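# Transfer green pen from blue plate to white plate

## Task

Take the green pen off the blue plate and leave it resting on the white plate, with neither gripper still in contact with the pen at the end.

## Robot and tools

Robot: two arms, left_arm and right_arm, each with a two-finger parallel gripper and a wrist camera. A fixed two-camera stand sits behind them. Cameras: cam_head_left, cam_head_right, cam_left_wrist, cam_right_wrist, each 672x504 pixels.

Frames. The scene frame has its origin at table-top height, halfway between the nominal arm bases; +z is up, +x points out over the table, and left_arm is on the +y side (arm names do not match image sides). Calibrated bases in the scene frame: left_arm at (-0.015, +0.340, 0) m, quat_wxyz (+1.000, 0, 0, -0.004); right_arm at (+0.046, -0.370, 0) m, quat_wxyz (+1.000, 0, 0, +0.015). Every hand pose, velocity, target and wrist-camera pose is expressed in that arm's own base frame; the table and head cameras use the scene frame. The gripper's fingers extend along its +z axis and close along its y axis. end_effector_position is the point between the pads, roughly 1 cm short of the fingertips. Reported poses may be off by a few centimetres, more at long reach.

The 16-number row used by both motion tools: left_arm x, y, z, qw, qx, qy, qz, opening, then the same eight for right_arm. Always all 16, even when one arm is idle. x, y, z are an absolute goal position in metres and the quaternion an absolute goal orientation (w first), both in that arm's base frame. Opening runs from -1 (closed) to +1 (fully open, 0.093 m). To hold an arm still, resend the full pose it reported in the last result before it stopped, plus its desired opening, every call. To keep orientation steady, repeat the same quaternion rather than copying a drifted reading. Any value you send is a command, including 0.

execute_actions(actions, cameras): actions is a list of actions; each action is a list of up to 15 rows, one per 1/30 s step, and a short action repeats its final row to fill 15 steps. Each action counts as 0.5 s. An action is rejected for both arms if any target lies more than 0.6 m, along any of that gripper's current axes, from where that gripper was when the action began; a malformed action or a failing first action voids the whole call. An empty actions list returns state plus all cameras. cameras: list of names, ["all"], [] or null.

move(target, speed, blend, opening_speed, grip_force, blocking, cameras): drives each gripper in a straight line from its Hand target to the row(s) given. target is one 16-number row or a list of up to 15 rows sharing a 10 s cap. speed in m/s, 0.002 to 2.9, default 0.25 (rotation capped at double that in rad/s); one value or one per target. blend in metres rounds corners in a list; 0 (default) stops at each. opening_speed is the rate of change of the commanded opening per second on the -1..+1 scale, at least 0.2. grip_force is newtons per finger pad, 10 to 50 (50 = full, default at scene start), one value or one per arm; it persists, and lower values close more slowly. blocking=false returns after about 0.5 s while motion continues; a new move replaces a running one. Openings changed in later list rows apply only after everything has come to rest there. Paths do not avoid obstacles or the other arm; faster moves lag, overshoot and strike harder. The result adds a move: line: done, off_target, moving, held or fault, plus limits such as paced (pose clipped) or held (steps withheld). done means at rest within 10 mm and 2 degrees; it says nothing about contact.

wait(seconds 0 to 10): let time pass holding current commands. stop(): brake a running move. zoom_image(camera, region [x0, y0, x1, y1] in pixels, at most 504 by 504) enlarges part of that camera's newest image. finished_scene(scene: 1 or 2): ends the scene irreversibly; call it only when the pen rests on the white plate untouched.

Results show per arm end_effector_position, end_effector_quat_wxyz, Hand target (where the arm is actually being steered, possibly short of your command), Tool commands, grip_measured, Joint positions (last entry is finger gap in metres, floored at 0), joint velocities, torques and motor temperatures. Torques include gravity and carry offsets and noise.

Gripping: grip_measured is the finger motor's position on the opening scale. Pads meet near -0.94; each millimetre of object width adds about 0.0208. Readings may sit up to about 0.02 high. Commanding at least 0.24 below the reading for an object's width grips with full force; a thin pen may need a lower value, so check the wrist image rather than trusting grip_measured alone. Keep sending the closing value to hold; send a value well above the width reading to release. Large sudden drops in the commanded opening can spike the squeeze.

Control notes: per step the orientation command is clipped to 40 degrees from the measured one, and position takes priority. Friction and gravity can leave the hand low, short or tilted, and small moves may not happen or go sideways; check pose after each move and correct tilt. Joint ranges (rad): waist -2.618 to 3.054, shoulder 0.000 to 3.142, elbow 0.000 to 3.142 (straight at 2.901), wrist pitch -1.571 to 1.571, wrist yaw -1.571 to 1.571, wrist roll -2.094 to 2.094.

Avoid: dropping the pen or releasing it while moving; letting anything leave the table; hard hits on the table, plates or fixtures; any contact or squeeze between the arms or grippers (may fail the scene); wrist-camera cables touching things (counts as touching); routing a path near an arm's own base (go around). Motors heat when holding, stretched or pushing: MOTOR HOT at 75 °C, a fault folding the arm at 90 °C, collapse at 100 °C. Loose objects may occasionally get nudged. Thinking time lets the scene run, so be efficient and move smoothly.

Each tool is called as a command line: name --argument value for each argument, lists and objects as JSON in quotes; but a table of rows of numbers goes row by row, as --pt "numbers of a row", without its own name.

## Session

execute_actions --actions '[]'

Scene clock: 0.00 s.
left_arm: end_effector_position=(+0.3778, +0.0433, +0.0662) grip_measured=+1.000 end_effector_quat_wxyz=(+0.538, -0.102, +0.832, +0.092) | right_arm: end_effector_position=(+0.3883, -0.0296, +0.0658) grip_measured=+1.000 end_effector_quat_wxyz=(+0.518, +0.069, +0.847, -0.101)
Joint positions: left_arm=[-0.004 1.596 0.356 0.807 -0.27 -0.075 0.093] | right_arm=[0.046 1.599 0.425 0.694 0.285 0.036 0.093]
Joint velocities: within noise
Joint torques (N m): no reading
Motor temperatures (°C): left_arm=[26 28 30 30 26 28 26] | right_arm=[27 30 26 26 26 27 27]
Heat: left arm: 30 °C; right arm: 30 °C.
Hand target: left_arm +0.3805, +0.0433, +0.0712; +0.544, -0.103, +0.828, +0.092 | right_arm +0.3904, -0.0295, +0.0699; +0.523, +0.070, +0.844, -0.100
Tool commands: left_gripper/opening=+1.0 right_gripper/opening=+1.0

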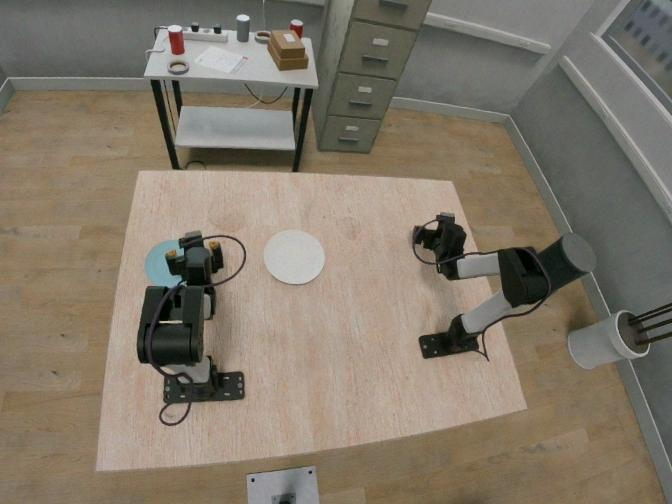

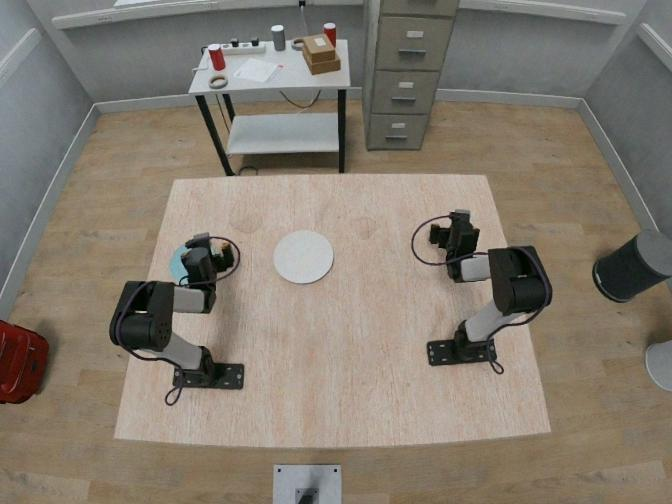

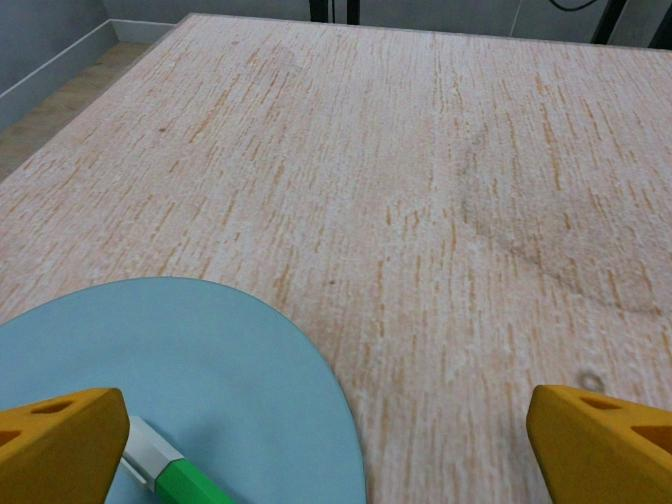

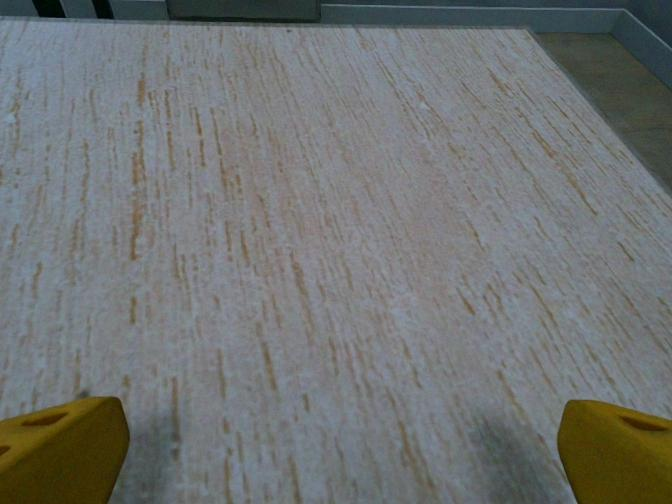

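move --target '[0.31,0.06,0.2,0.1,0,0.995,0,1,0.3904,-0.0295,0.0699,0.523,0.07,0.844,-0.1,1]' --cameras '["cam_head_left","cam_head_right","cam_left_wrist"]'

Scene clock: 9.97 s.
left_arm: end_effector_position=(+0.3048, +0.0611, +0.1931) grip_measured=+1.000 end_effector_quat_wxyz=(+0.095, -0.011, +0.995, +0.008) | right_arm: end_effector_position=(+0.3883, -0.0296, +0.0658) grip_measured=+1.000 end_effector_quat_wxyz=(+0.518, +0.069, +0.847, -0.101)
Joint positions: left_arm=[0.209 1.566 1.54 -1.355 0.021 0.186 0.093] | right_arm=[0.046 1.599 0.425 0.694 0.285 0.036 0.093]
Joint torques (N m): left_arm=[0.7 -4.22 10.76 0.7 0.26 0.19] | right_arm=[0.25 -6.08 5.22 2.64 0.01 0.08]
Heat: left arm: 32 °C; right arm: 31 °C.
Hand target: left_arm +0.3088, +0.0615, +0.2011; +0.101, -0.006, +0.995, +0.002 | right_arm +0.3904, -0.0295, +0.0699; +0.523, +0.070, +0.844, -0.100
Off the commanded pose: left_arm 0.009 m, 2 deg | right_arm 0.005 m, 1 deg.
move: done
Images, in order (width x height): cam_head_left 672x504, cam_head_right 672x504, cam_left_wrist 672x504.

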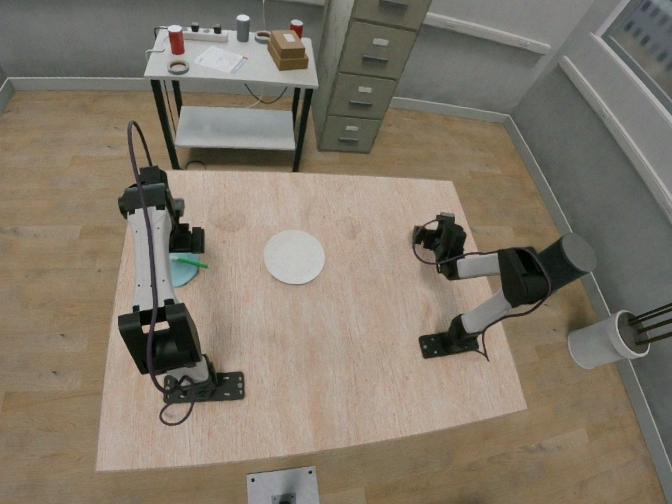

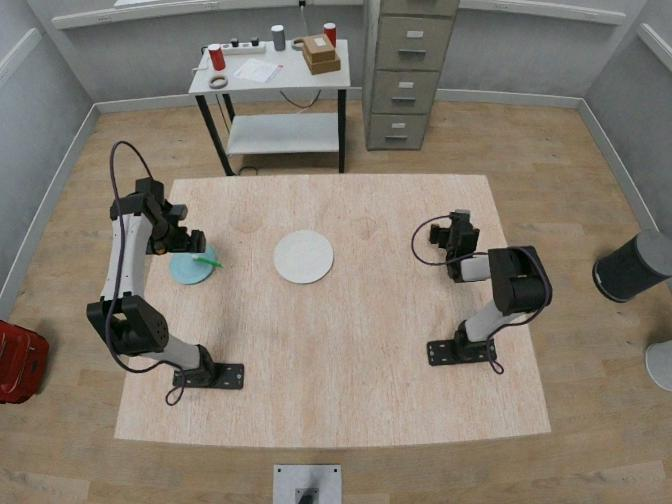

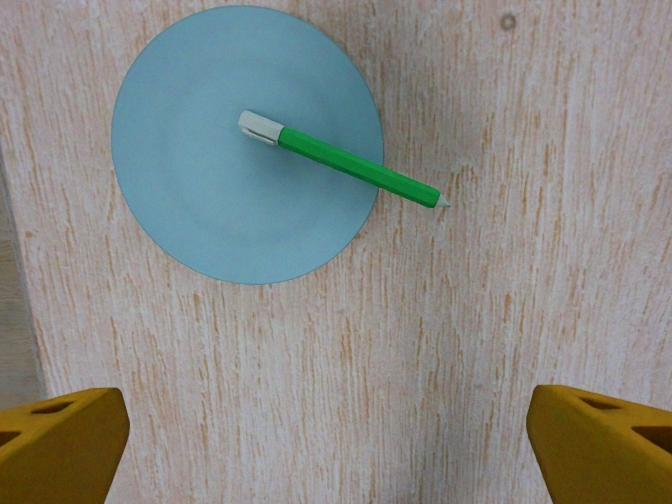

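move --target '[0.36,0.058,0.13,0.0,-0.559,0.829,0,1,0.3904,-0.0295,0.0699,0.523,0.07,0.844,-0.1,1]' --cameras '["cam_head_right","cam_left_wrist"]'

Scene clock: 28.40 s.
left_arm: end_effector_position=(+0.3535, +0.0570, +0.1255) grip_measured=+1.000 end_effector_quat_wxyz=(-0.008, -0.552, +0.834, -0.006) | right_arm: end_effector_position=(+0.3883, -0.0296, +0.0658) grip_measured=+1.000 end_effector_quat_wxyz=(+0.518, +0.069, +0.847, -0.101)
Joint positions: left_arm=[0.169 1.911 1.693 -1.362 0.018 -1.001 0.093] | right_arm=[0.046 1.599 0.425 0.694 0.285 0.036 0.093]
Joint torques (N m): left_arm=[-0.9 -6.38 10.28 0.28 -0.11 -0.15] | right_arm=[0.2 -6.04 5.27 2.63 0 0.09]
Motor temperatures (°C): left_arm=[26 30 35 31 26 28 26] | right_arm=[27 32 28 32 26 27 27]
Heat: left arm: 35 °C; right arm: 32 °C.
Hand target: left_arm +0.3602, +0.0560, +0.1302; -0.001, -0.555, +0.832, -0.005 | right_arm +0.3904, -0.0295, +0.0699; +0.523, +0.070, +0.844, -0.100
Off the commanded pose: left_arm 0.008 m, 2 deg | right_arm 0.005 m, 1 deg.
move: done
Images, in order (width x height): cam_head_right 672x504, cam_left_wrist 672x504.

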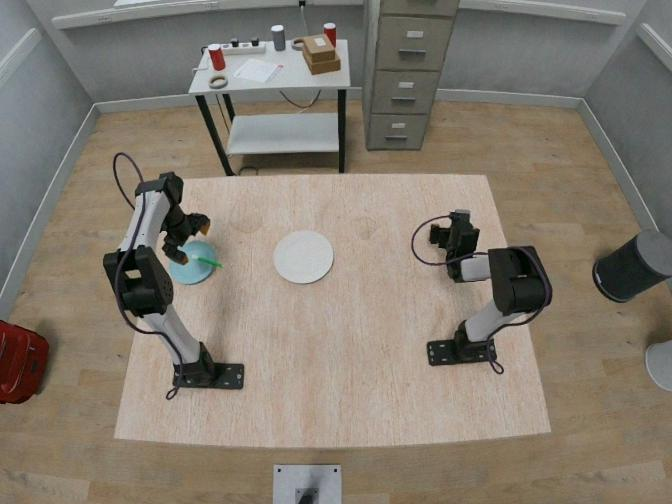

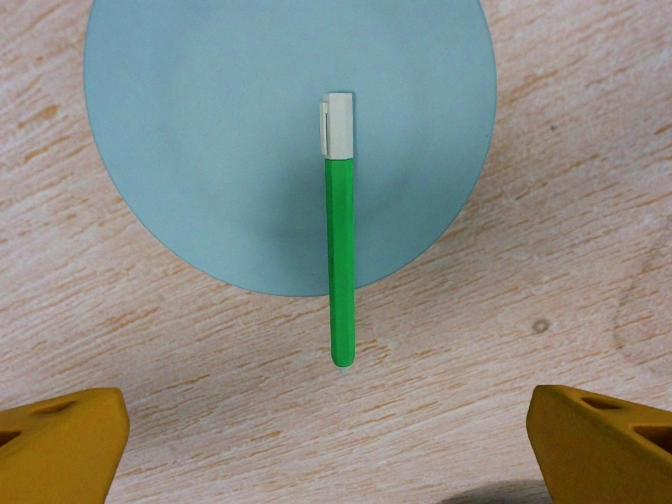

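move --target '[0.36,0.058,0.062,0.0,-0.559,0.829,0,1,0.3904,-0.0295,0.0699,0.523,0.07,0.844,-0.1,1]' --cameras '["cam_head_right","cam_left_wrist"]'

Scene clock: 48.63 s.
left_arm: end_effector_position=(+0.3612, +0.0584, +0.0702) grip_measured=+1.000 end_effector_quat_wxyz=(+0.000, -0.556, +0.831, -0.010) | right_arm: end_effector_position=(+0.3883, -0.0296, +0.0658) grip_measured=+1.000 end_effector_quat_wxyz=(+0.518, +0.069, +0.847, -0.101)
Joint positions: left_arm=[0.169 1.943 1.515 -1.135 0.018 -1.01 0.093] | right_arm=[0.046 1.599 0.425 0.694 0.285 0.036 0.093]
Joint torques (N m): left_arm=[-0.85 -7.09 4.93 0.65 -0.25 -0.15] | right_arm=[0.23 -6.05 5.22 2.63 0.01 0.08]
Heat: left arm: 37 °C; right arm: 34 °C.
Hand target: left_arm +0.3597, +0.0580, +0.0621; +0.000, -0.559, +0.829, +0.000 | right_arm +0.3904, -0.0295, +0.0699; +0.523, +0.070, +0.844, -0.100
Off the commanded pose: left_arm 0.008 m, 1 deg | right_arm 0.005 m, 1 deg.
move: done
Images, in order (width x height): cam_head_right 672x504, cam_left_wrist 672x504.

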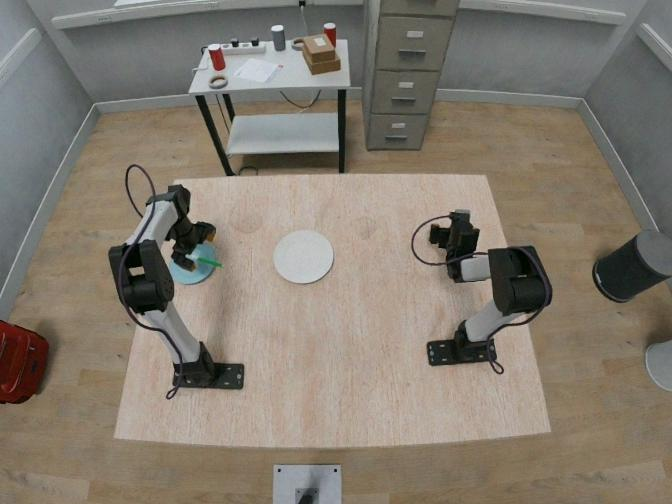

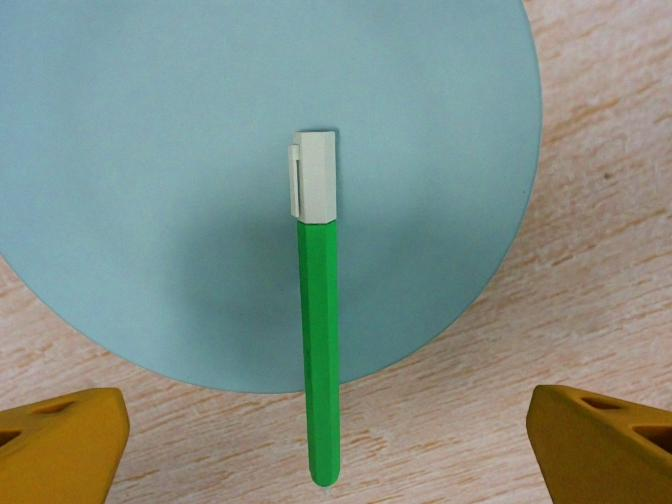

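move --target '[0.358,0.058,0.028,0.0,-0.559,0.829,0,1,0.3904,-0.0295,0.0699,0.523,0.07,0.844,-0.1,1]' --speed 0.12 --cameras '["cam_left_wrist"]'

Scene clock: 56.77 s.
left_arm: end_effector_position=(+0.3607, +0.0583, +0.0379) grip_measured=+1.000 end_effector_quat_wxyz=(+0.003, -0.556, +0.831, -0.011) | right_arm: end_effector_position=(+0.3883, -0.0296, +0.0658) grip_measured=+1.000 end_effector_quat_wxyz=(+0.518, +0.069, +0.847, -0.101)
Joint positions: left_arm=[0.169 1.967 1.417 -1.007 0.018 -1.01 0.093] | right_arm=[0.046 1.599 0.425 0.694 0.285 0.036 0.093]
Joint torques (N m): left_arm=[-0.76 -6.83 4.67 0.68 -0.25 -0.14] | right_arm=[0.21 -6.08 5.24 2.63 0.01 0.09]
Heat: left arm: 36 °C; right arm: 34 °C.
Hand target: left_arm +0.3577, +0.0580, +0.0283; +0.000, -0.559, +0.829, +0.000 | right_arm +0.3904, -0.0295, +0.0699; +0.523, +0.070, +0.844, -0.100
Off the commanded pose: left_arm 0.010 m, 1 deg | right_arm 0.005 m, 1 deg.
move: done
Images, in order (width x height): cam_left_wrist 672x504.

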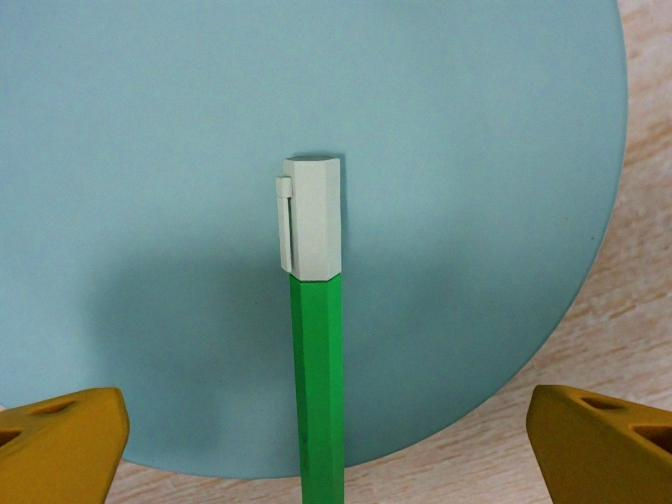

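move --pt "0.356 0.058 0.013 0.0 -0.559 0.829 0 1 0.3904 -0.0295 0.0699 0.523 0.07 0.844 -0.1 1" --pt "0.356 0.058 0.013 0.0 -0.559 0.829 0 -0.95 0.3904 -0.0295 0.0699 0.523 0.07 0.844 -0.1 1" --speed 0.08 --opening_speed 1.2 --cameras '["cam_left_wrist","cam_head_right"]'

Scene clock: 64.57 s.
left_arm: end_effector_position=(+0.3664, +0.0600, +0.0249) grip_measured=-0.883 end_effector_quat_wxyz=(+0.018, -0.555, +0.831, -0.015) | right_arm: end_effector_position=(+0.3883, -0.0296, +0.0658) grip_measured=+1.000 end_effector_quat_wxyz=(+0.518, +0.069, +0.847, -0.101)
Joint positions: left_arm=[0.168 1.977 1.376 -0.924 0.012 -1.01 0.003] | right_arm=[0.046 1.599 0.425 0.694 0.285 0.036 0.093]
Joint torques (N m): left_arm=[-0.61 -6.58 4.48 0.5 -0.18 -0.13] | right_arm=[0.21 -6.05 5.19 2.64 0.01 0.09]
Heat: left arm: 35 °C; right arm: 35 °C.
Hand target: left_arm +0.3560, +0.0581, +0.0135; +0.000, -0.559, +0.829, +0.000 | right_arm +0.3904, -0.0295, +0.0699; +0.523, +0.070, +0.844, -0.100
Off the commanded pose: left_arm 0.016 m, 3 deg | right_arm 0.005 m, 1 deg.
move: off_target (left_arm); target 2's new opening was sent with left_arm's hand 0.013 m and 2 deg from that target
Images, in order (width x height): cam_head_right 672x504, cam_left_wrist 672x504.

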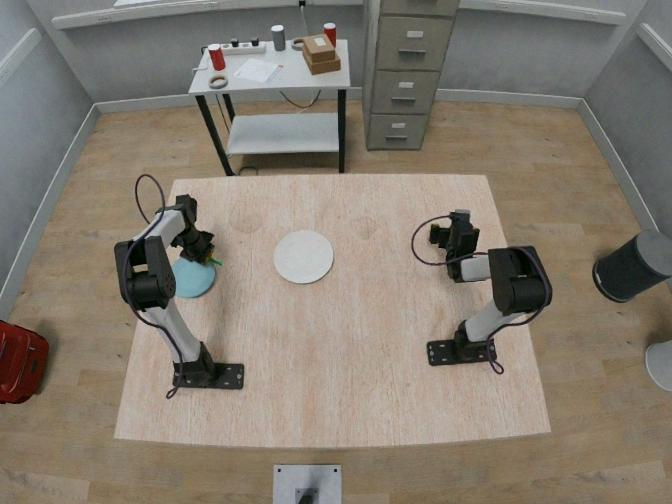

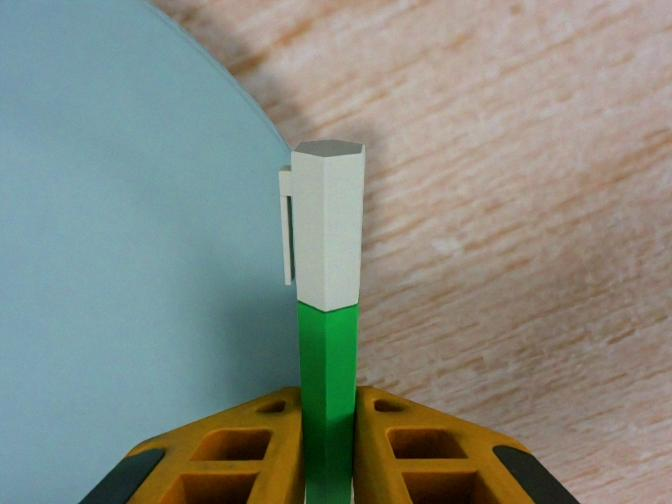

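move --pt "0.356 0.058 0.11 0.0 -0.559 0.829 0 -0.95 0.3904 -0.0295 0.0699 0.523 0.07 0.844 -0.1 1" --pt "0.368 -0.245 0.1 0.0 -0.216 0.976 0 -0.95 0.3904 -0.0295 0.0699 0.523 0.07 0.844 -0.1 1" --blend 0.04 --cameras '["cam_left_wrist","cam_head_right"]'

Scene clock: 76.30 s.
left_arm: end_effector_position=(+0.3604, -0.2447, +0.0981) grip_measured=-0.892 end_effector_quat_wxyz=(-0.008, -0.221, +0.975, +0.000) | right_arm: end_effector_position=(+0.3883, -0.0296, +0.0658) grip_measured=+1.000 end_effector_quat_wxyz=(+0.518, +0.069, +0.847, -0.101)
Joint positions: left_arm=[-0.592 2.255 2.105 -1.431 0.012 -1.037 0.002] | right_arm=[0.046 1.599 0.425 0.694 0.285 0.036 0.093]
Joint torques (N m): left_arm=[0.44 -8.36 10.25 0.26 -0.21 0.18] | right_arm=[0.23 -6.04 5.23 2.63 0.01 0.08]
Heat: left arm: 34 °C; right arm: 35 °C.
Hand target: left_arm +0.3674, -0.2438, +0.0999; +0.000, -0.217, +0.976, +0.002 | right_arm +0.3904, -0.0295, +0.0699; +0.523, +0.070, +0.844, -0.100
Off the commanded pose: left_arm 0.008 m, 1 deg | right_arm 0.005 m, 1 deg.
move: done
Images, in order (width x height): cam_head_right 672x504, cam_left_wrist 672x504.

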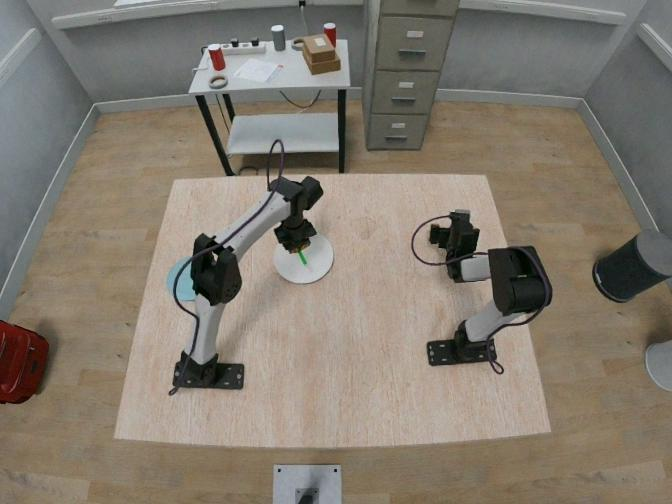

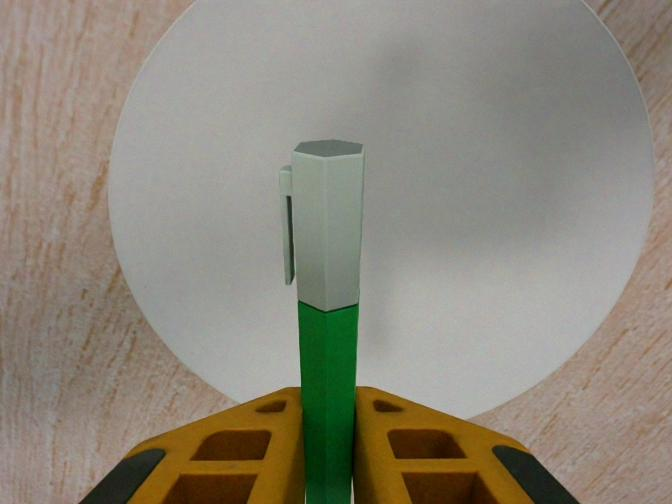

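move --target '[0.383,-0.251,0.018,0.0,-0.216,0.976,0,-0.95,0.3904,-0.0295,0.0699,0.523,0.07,0.844,-0.1,1]' --speed 0.12 --cameras '["cam_left_wrist"]'

Scene clock: 85.03 s.
left_arm: end_effector_position=(+0.3809, -0.2578, +0.0296) grip_measured=-0.892 end_effector_quat_wxyz=(+0.001, -0.217, +0.976, -0.010) | right_arm: end_effector_position=(+0.3883, -0.0296, +0.0658) grip_measured=+1.000 end_effector_quat_wxyz=(+0.518, +0.069, +0.847, -0.101)
Joint positions: left_arm=[-0.591 2.35 1.994 -1.199 0.012 -1.029 0.002] | right_arm=[0.046 1.599 0.425 0.694 0.285 0.036 0.093]
Joint torques (N m): left_arm=[0.92 -9.33 5.04 0.67 -0.17 0.18] | right_arm=[0.25 -6.04 5.22 2.63 0 0.09]
Motor temperatures (°C): left_arm=[26 35 34 30 26 28 27] | right_arm=[27 33 30 36 26 27 27]
Heat: left arm: 35 °C; right arm: 36 °C.
Hand target: left_arm +0.3828, -0.2510, +0.0183; +0.000, -0.216, +0.976, +0.000 | right_arm +0.3904, -0.0295, +0.0699; +0.523, +0.070, +0.844, -0.100
Off the commanded pose: left_arm 0.014 m, 1 deg | right_arm 0.005 m, 1 deg.
move: off_target (left_arm)
Images, in order (width x height): cam_left_wrist 672x504.

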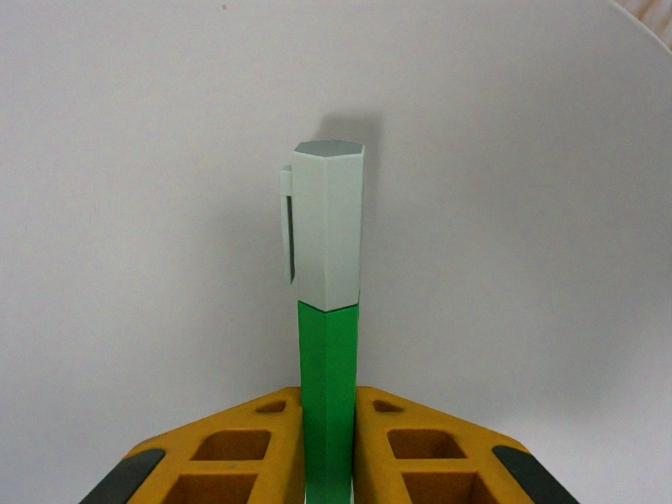

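move --pt "0.383 -0.247 0.013 0.0 -0.216 0.976 0 -0.95 0.3904 -0.0295 0.0699 0.523 0.07 0.844 -0.1 1" --pt "0.383 -0.251 0.013 0.0 -0.216 0.976 0 -0.3 0.3904 -0.0295 0.0699 0.523 0.07 0.844 -0.1 1" --pt "0.375 -0.251 0.12 0.0 -0.216 0.976 0 -0.3 0.3904 -0.0295 0.0699 0.523 0.07 0.844 -0.1 1" --speed 0.1 --opening_speed 0.5 --cameras '["cam_left_wrist","cam_head_right"]'

Scene clock: 95.57 s.
left_arm: end_effector_position=(+0.3731, -0.2474, +0.1095) grip_measured=-0.303 end_effector_quat_wxyz=(-0.012, -0.219, +0.976, +0.003) | right_arm: end_effector_position=(+0.3883, -0.0296, +0.0658) grip_measured=+1.000 end_effector_quat_wxyz=(+0.518, +0.069, +0.847, -0.101)
Joint positions: left_arm=[-0.581 2.35 2.312 -1.553 0.012 -1.023 0.031] | right_arm=[0.046 1.599 0.425 0.694 0.285 0.036 0.093]
Joint torques (N m): left_arm=[-0.83 -10.67 9.5 0.24 -0.18 -0.01] | right_arm=[0.21 -6.09 5.22 2.64 0.01 0.08]
Heat: left arm: 38 °C; right arm: 37 °C.
Hand target: left_arm +0.3746, -0.2507, +0.1198; +0.001, -0.216, +0.976, -0.002 | right_arm +0.3904, -0.0295, +0.0699; +0.523, +0.070, +0.844, -0.100
Off the commanded pose: left_arm 0.011 m, 1 deg | right_arm 0.005 m, 1 deg.
joint sent to its limit (left arm) — joint 4 (wrist pitch), lower limit. The joint targets still meet the commanded pose.
move: off_target (left_arm); target 2's new opening was sent with left_arm's hand 0.011 m and 1 deg from that target
Images, in order (width x height): cam_head_right 672x504, cam_left_wrist 672x504.

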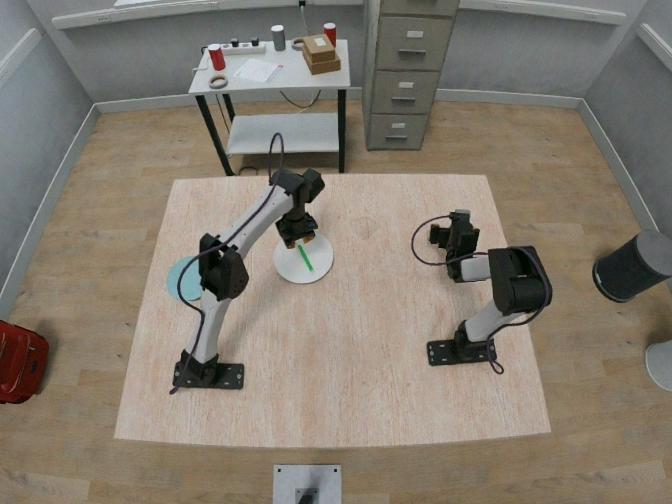

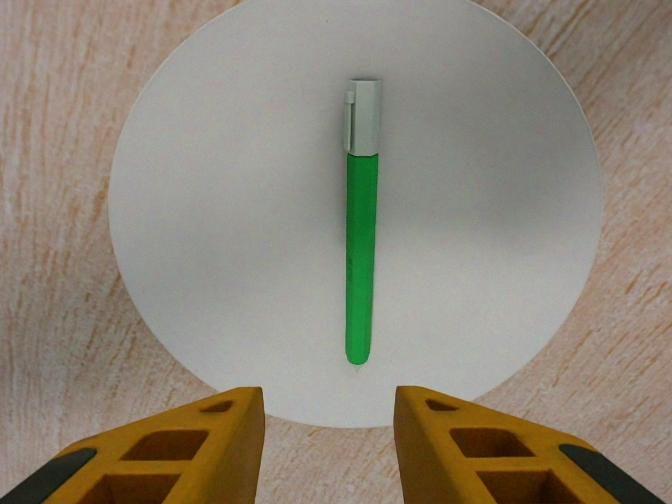

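finished_scene --scene 1

The scene is finished: the task was done.


## Next scene

The same job, from a new start.

execute_actions --actions '[]'

Scene clock: 0.00 s.
left_arm: end_effector_position=(+0.3444, -0.1940, +0.1429) grip_measured=+1.000 end_effector_quat_wxyz=(+0.410, +0.246, +0.846, -0.237) | right_arm: end_effector_position=(+0.3587, +0.1550, +0.1245) grip_measured=+1.000 end_effector_quat_wxyz=(+0.350, -0.104, +0.882, +0.298)
Joint positions: left_arm=[-0.358 1.38 0.763 -0.016 0.371 0.019 0.093] | right_arm=[0.202 1.439 0.77 -0.046 -0.495 0.195 0.093]
Joint velocities: within noise
Joint torques (N m): no reading
Motor temperatures (°C): left_arm=[26 27 28 29 26 28 26] | right_arm=[27 28 25 26 26 27 27]
Heat: left arm: 29 °C; right arm: 28 °C.
Hand target: left_arm +0.3457, -0.1944, +0.1474; +0.414, +0.246, +0.844, -0.237 | right_arm +0.3605, +0.1553, +0.1296; +0.356, -0.106, +0.879, +0.298
Tool commands: left_gripper/opening=+1.0 right_gripper/opening=+1.0

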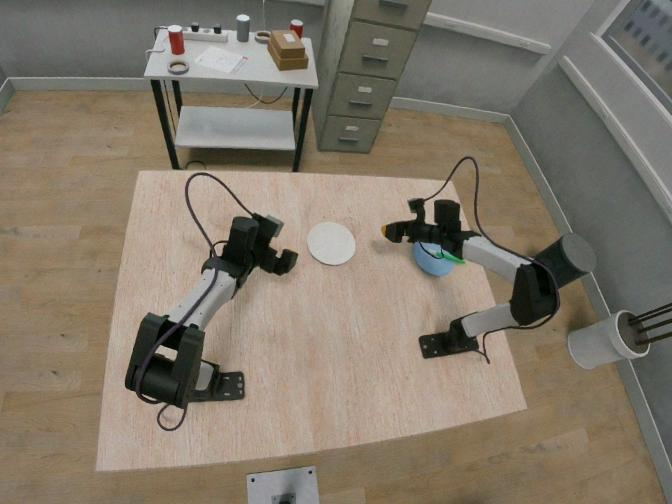

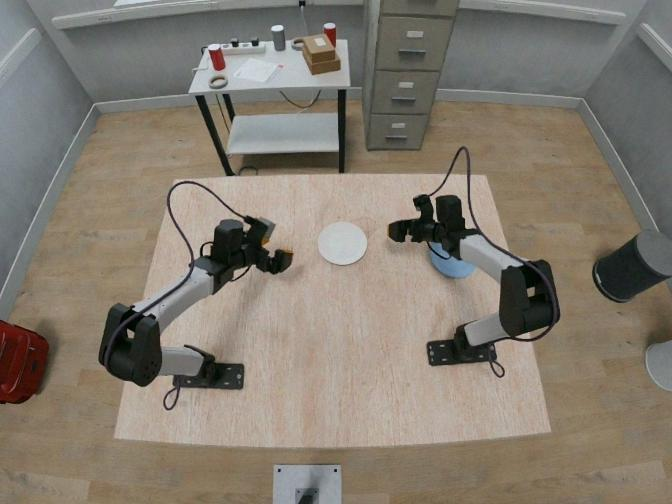

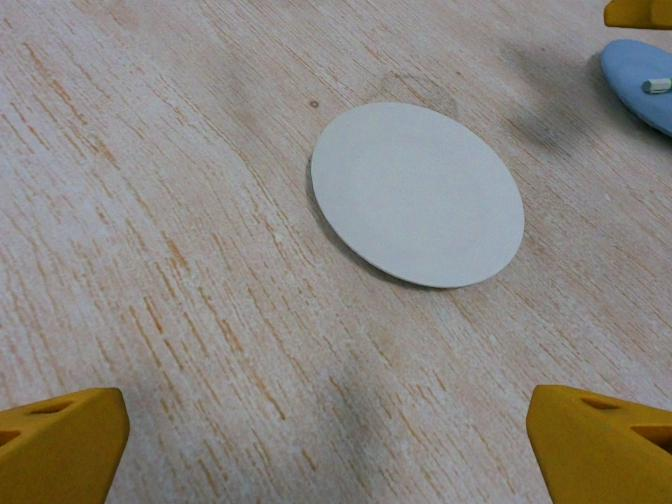

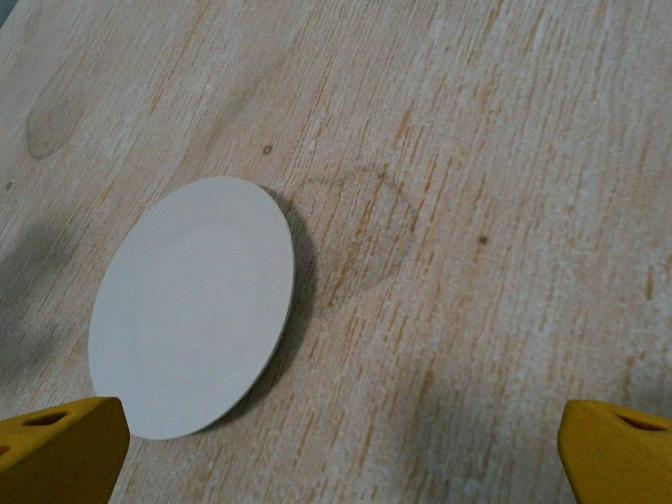

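move --target '[0.37,0.0,0.147,0.48,0,0.877,0,1,0.315,-0.03,0.13,0,-0.537,0.843,0,1]' --cameras '["cam_head_left","cam_head_right","cam_right_wrist"]'

Scene clock: 11.77 s.
left_arm: end_effector_position=(+0.3731, -0.0084, +0.1516) grip_measured=+1.000 end_effector_quat_wxyz=(+0.478, +0.015, +0.878, -0.015) | right_arm: end_effector_position=(+0.3103, -0.0254, +0.1266) grip_measured=+1.000 end_effector_quat_wxyz=(+0.004, -0.536, +0.844, +0.004)
Joint positions: left_arm=[-0.007 1.222 0.665 -0.016 0.034 0.008 0.093] | right_arm=[-0.088 1.718 1.456 -1.307 -0.012 -1.219 0.093]
Joint torques (N m): left_arm=[0.7 -4.57 5.79 2.66 -0.21 -0.11] | right_arm=[-0.23 -6.3 8.27 0.08 0 -0.04]
Heat: left arm: 33 °C; right arm: 29 °C.
Hand target: left_arm +0.3693, -0.0021, +0.1471; +0.480, +0.002, +0.877, -0.007 | right_arm +0.3139, -0.0299, +0.1315; +0.001, -0.539, +0.843, -0.002
Off the commanded pose: left_arm 0.010 m, 2 deg | right_arm 0.007 m, 1 deg.
move: done
Images, in order (width x height): cam_head_left 672x504, cam_head_right 672x504, cam_right_wrist 672x504.

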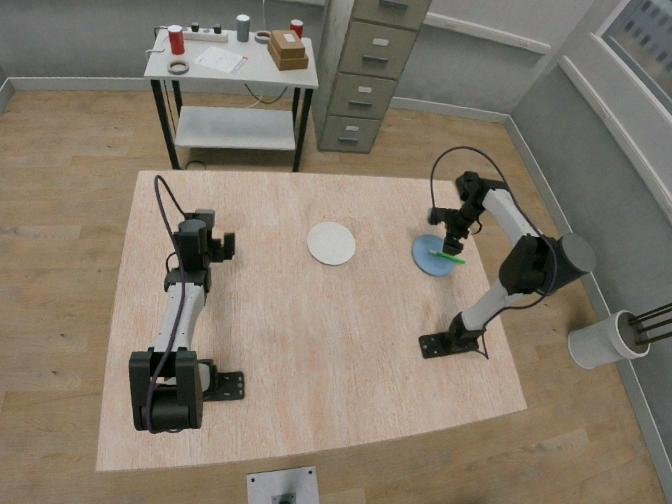

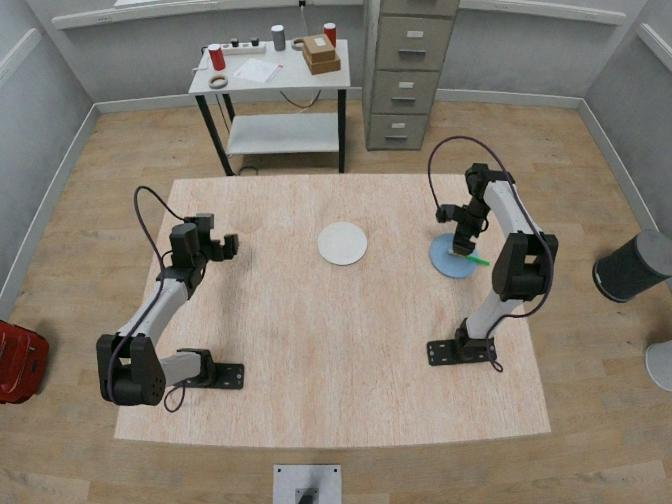

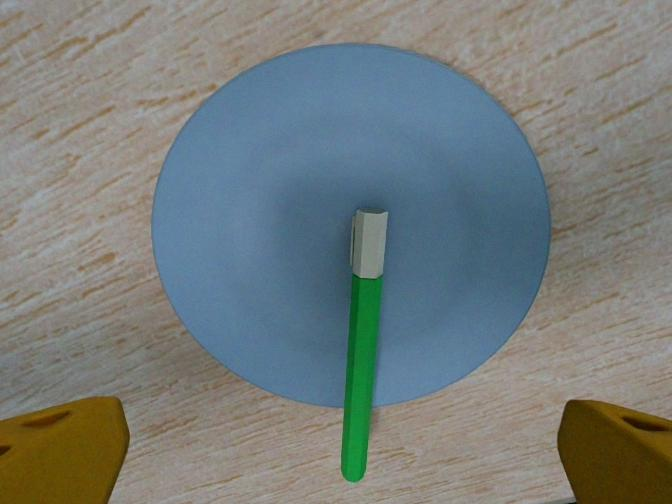

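move --pt "0.37 0.0 0.147 0.48 0 0.877 0 1 0.304 -0.053 0.06 0 -0.515 0.857 0 1" --pt "0.37 0.0 0.147 0.48 0 0.877 0 1 0.302 -0.053 0.017 0 -0.515 0.857 0 1" --speed '[0.2,0.1]' --blend 0.015 --cameras '["cam_right_wrist"]'

Scene clock: 22.10 s.
left_arm: end_effector_position=(+0.3732, -0.0060, +0.1516) grip_measured=+1.000 end_effector_quat_wxyz=(+0.478, +0.011, +0.878, -0.008) | right_arm: end_effector_position=(+0.2997, -0.0495, +0.0263) grip_measured=+1.000 end_effector_quat_wxyz=(-0.001, -0.511, +0.860, +0.008)
Joint positions: left_arm=[-0.007 1.222 0.665 -0.016 0.02 0.008 0.093] | right_arm=[-0.17 1.786 1.126 -0.923 -0.011 -1.242 0.093]
Joint torques (N m): left_arm=[0.61 -4.3 6 2.66 -0.21 -0.07] | right_arm=[-0.02 -6.27 3.29 0.82 -0.05 -0.05]
Motor temperatures (°C): left_arm=[26 29 30 36 26 28 26] | right_arm=[27 30 27 27 26 27 27]
Heat: left arm: 36 °C; right arm: 30 °C.
Hand target: left_arm +0.3700, -0.0002, +0.1470; +0.480, +0.000, +0.877, +0.000 | right_arm +0.3015, -0.0526, +0.0174; +0.000, -0.515, +0.857, +0.001
Off the commanded pose: left_arm 0.008 m, 2 deg | right_arm 0.010 m, 1 deg.
move: done
Images, in order (width x height): cam_right_wrist 672x504.

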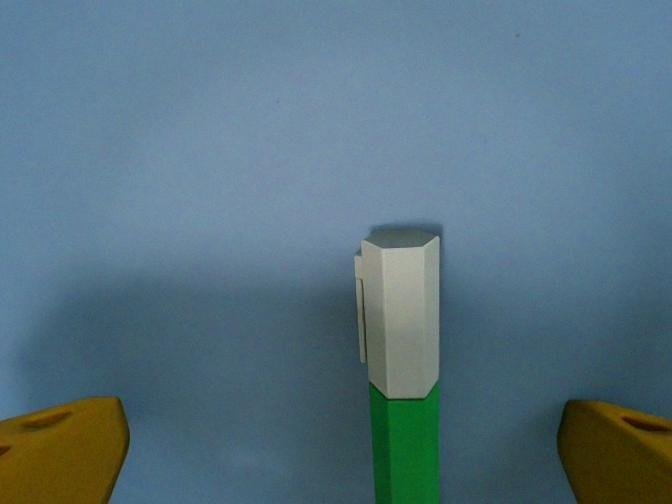

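move --pt "0.37 0.0 0.147 0.48 0 0.877 0 1 0.307 -0.069 0.017 0 -0.515 0.857 0 1" --pt "0.37 0.0 0.147 0.48 0 0.877 0 1 0.307 -0.069 0.015 0 -0.515 0.857 0 -0.95" --speed 0.08 --opening_speed 1.2 --cameras '["cam_right_wrist"]'

Scene clock: 30.80 s.
left_arm: end_effector_position=(+0.3732, -0.0060, +0.1516) grip_measured=+1.000 end_effector_quat_wxyz=(+0.478, +0.011, +0.878, -0.008) | right_arm: end_effector_position=(+0.3078, -0.0648, +0.0237) grip_measured=-0.855 end_effector_quat_wxyz=(+0.012, -0.516, +0.857, -0.005)
Joint positions: left_arm=[-0.007 1.222 0.665 -0.016 0.02 0.008 0.093] | right_arm=[-0.212 1.797 1.129 -0.879 -0.009 -1.296 0.004]
Joint torques (N m): left_arm=[0.61 -4.3 6.02 2.66 -0.21 -0.07] | right_arm=[-0.47 -4.53 5.55 0.41 -0.06 0.02]
Heat: left arm: 38 °C; right arm: 31 °C.
Hand target: left_arm +0.3700, -0.0002, +0.1470; +0.480, +0.000, +0.877, +0.000 | right_arm +0.3066, -0.0689, +0.0151; +0.000, -0.515, +0.857, +0.000
Off the commanded pose: left_arm 0.008 m, 2 deg | right_arm 0.010 m, 1 deg.
move: done; target 2's new opening was sent with right_arm's hand 0.016 m and 2 deg from that target
Images, in order (width x height): cam_right_wrist 672x504.

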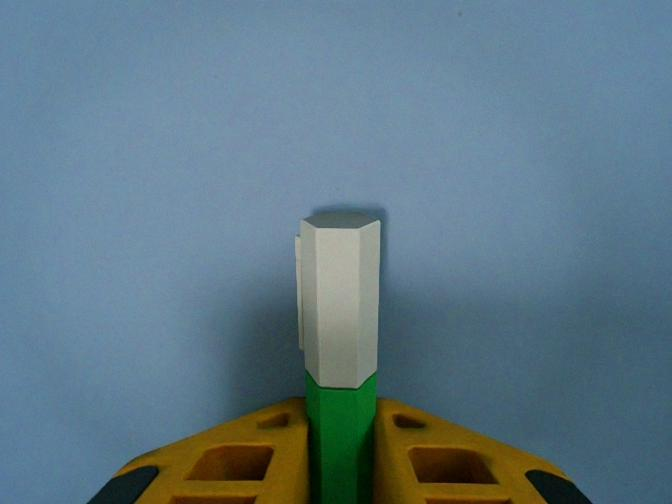

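move --pt "0.37 0.0 0.147 0.48 0 0.877 0 1 0.307 -0.06 0.11 0 -0.515 0.857 0 -0.95" --pt "0.37 0.0 0.147 0.48 0 0.877 0 1 0.373 0.335 0.1 0 -0.843 0.537 0 -0.95" --blend 0.04 --cameras '["cam_right_wrist"]'

Scene clock: 43.60 s.
left_arm: end_effector_position=(+0.3732, -0.0058, +0.1516) grip_measured=+1.000 end_effector_quat_wxyz=(+0.478, +0.011, +0.878, -0.008) | right_arm: end_effector_position=(+0.3704, +0.3382, +0.0988) grip_measured=-0.865 end_effector_quat_wxyz=(-0.046, +0.841, -0.539, +0.009)
Joint positions: left_arm=[-0.007 1.222 0.665 -0.016 0.018 0.008 0.093] | right_arm=[0.738 2.555 2.639 -1.561 -0.008 -1.263 0.004]
Joint torques (N m): left_arm=[0.62 -4.31 6 2.66 -0.21 -0.07] | right_arm=[-0.34 -12.46 8.05 0.28 -0.01 -0.05]
Heat: left arm: 40 °C; right arm: 32 °C.
Hand target: left_arm +0.3700, +0.0001, +0.1470; +0.480, +0.000, +0.877, +0.000 | right_arm +0.3738, +0.3335, +0.0995; -0.041, +0.842, -0.537, +0.015
Off the commanded pose: left_arm 0.008 m, 2 deg | right_arm 0.004 m, 5 deg.
joint sent to its limit (right arm) — joint 4 (wrist pitch), lower limit. The joint targets are off in orientation, not in position.
move: off_target (right_arm)
Images, in order (width x height): cam_right_wrist 672x504.

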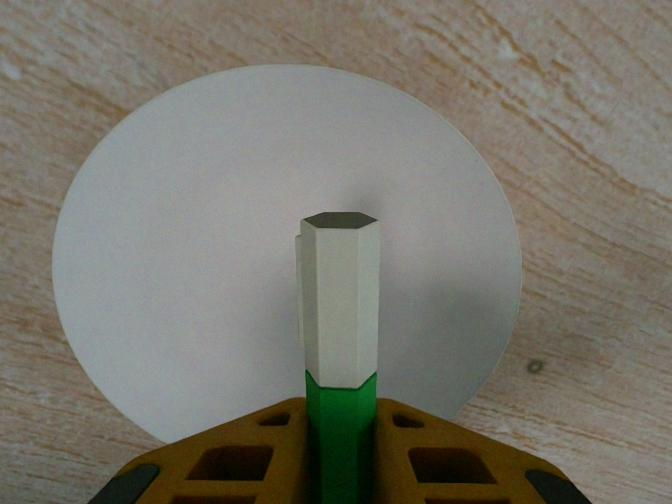

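move --pt "0.37 0.0 0.147 0.48 0 0.877 0 1 0.356 0.336 0.014 0 -0.843 0.537 0 -0.95" --pt "0.37 0.0 0.147 0.48 0 0.877 0 1 0.356 0.336 0.014 0 -0.843 0.537 0 -0.3" --pt "0.37 0.0 0.147 0.48 0 0.877 0 1 0.35 0.33 0.1 0 -0.843 0.537 0 -0.3" --speed 0.1 --opening_speed 0.5 --cameras '["cam_right_wrist","cam_head_right"]'

Scene clock: 55.33 s.
left_arm: end_effector_position=(+0.3732, -0.0058, +0.1516) grip_measured=+1.000 end_effector_quat_wxyz=(+0.478, +0.011, +0.878, -0.008) | right_arm: end_effector_position=(+0.3506, +0.3296, +0.0825) grip_measured=-0.302 end_effector_quat_wxyz=(-0.002, +0.845, -0.535, -0.003)
Joint positions: left_arm=[-0.007 1.222 0.665 -0.016 0.018 0.008 0.093] | right_arm=[0.752 2.526 2.521 -1.564 -0.008 -1.26 0.031]
Joint torques (N m): left_arm=[0.62 -4.3 6 2.66 -0.2 -0.07] | right_arm=[0.57 -16.24 7.01 0.06 -0.07 0.16]
Motor temperatures (°C): left_arm=[26 29 31 42 26 28 26] | right_arm=[27 37 28 27 26 27 27]
Heat: left arm: 42 °C; right arm: 37 °C.
Hand target: left_arm +0.3700, -0.0001, +0.1470; +0.480, +0.000, +0.877, +0.000 | right_arm +0.3498, +0.3298, +0.0997; -0.014, +0.844, -0.537, +0.004
Off the commanded pose: left_arm 0.008 m, 2 deg | right_arm 0.018 m, 1 deg.
joint sent to its limit (right arm) — joint 4 (wrist pitch), lower limit. The joint targets still meet the commanded pose.
move: off_target (right_arm); target 2's new opening was sent with right_arm's hand 0.014 m and 1 deg from that target
Images, in order (width x height): cam_head_right 672x504, cam_right_wrist 672x504.

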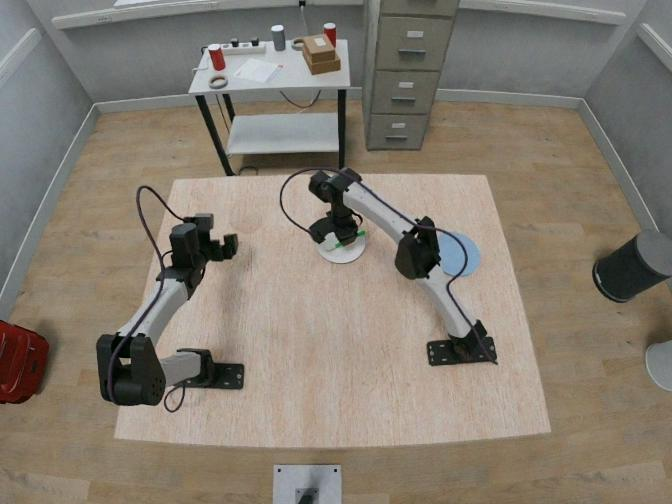

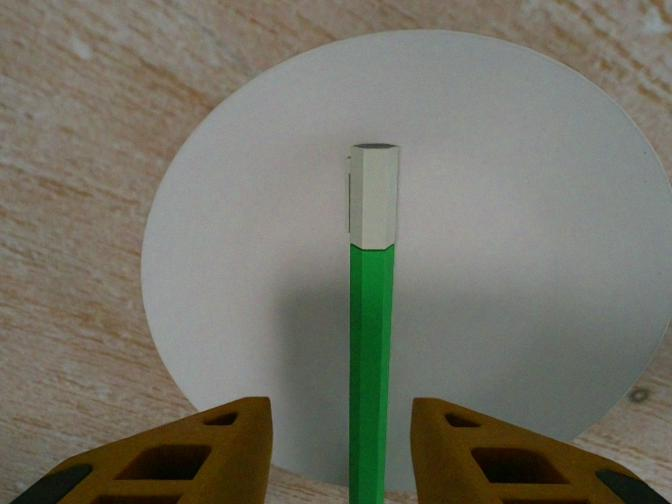

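finished_scene --scene 2

The scene is finished: the task was done.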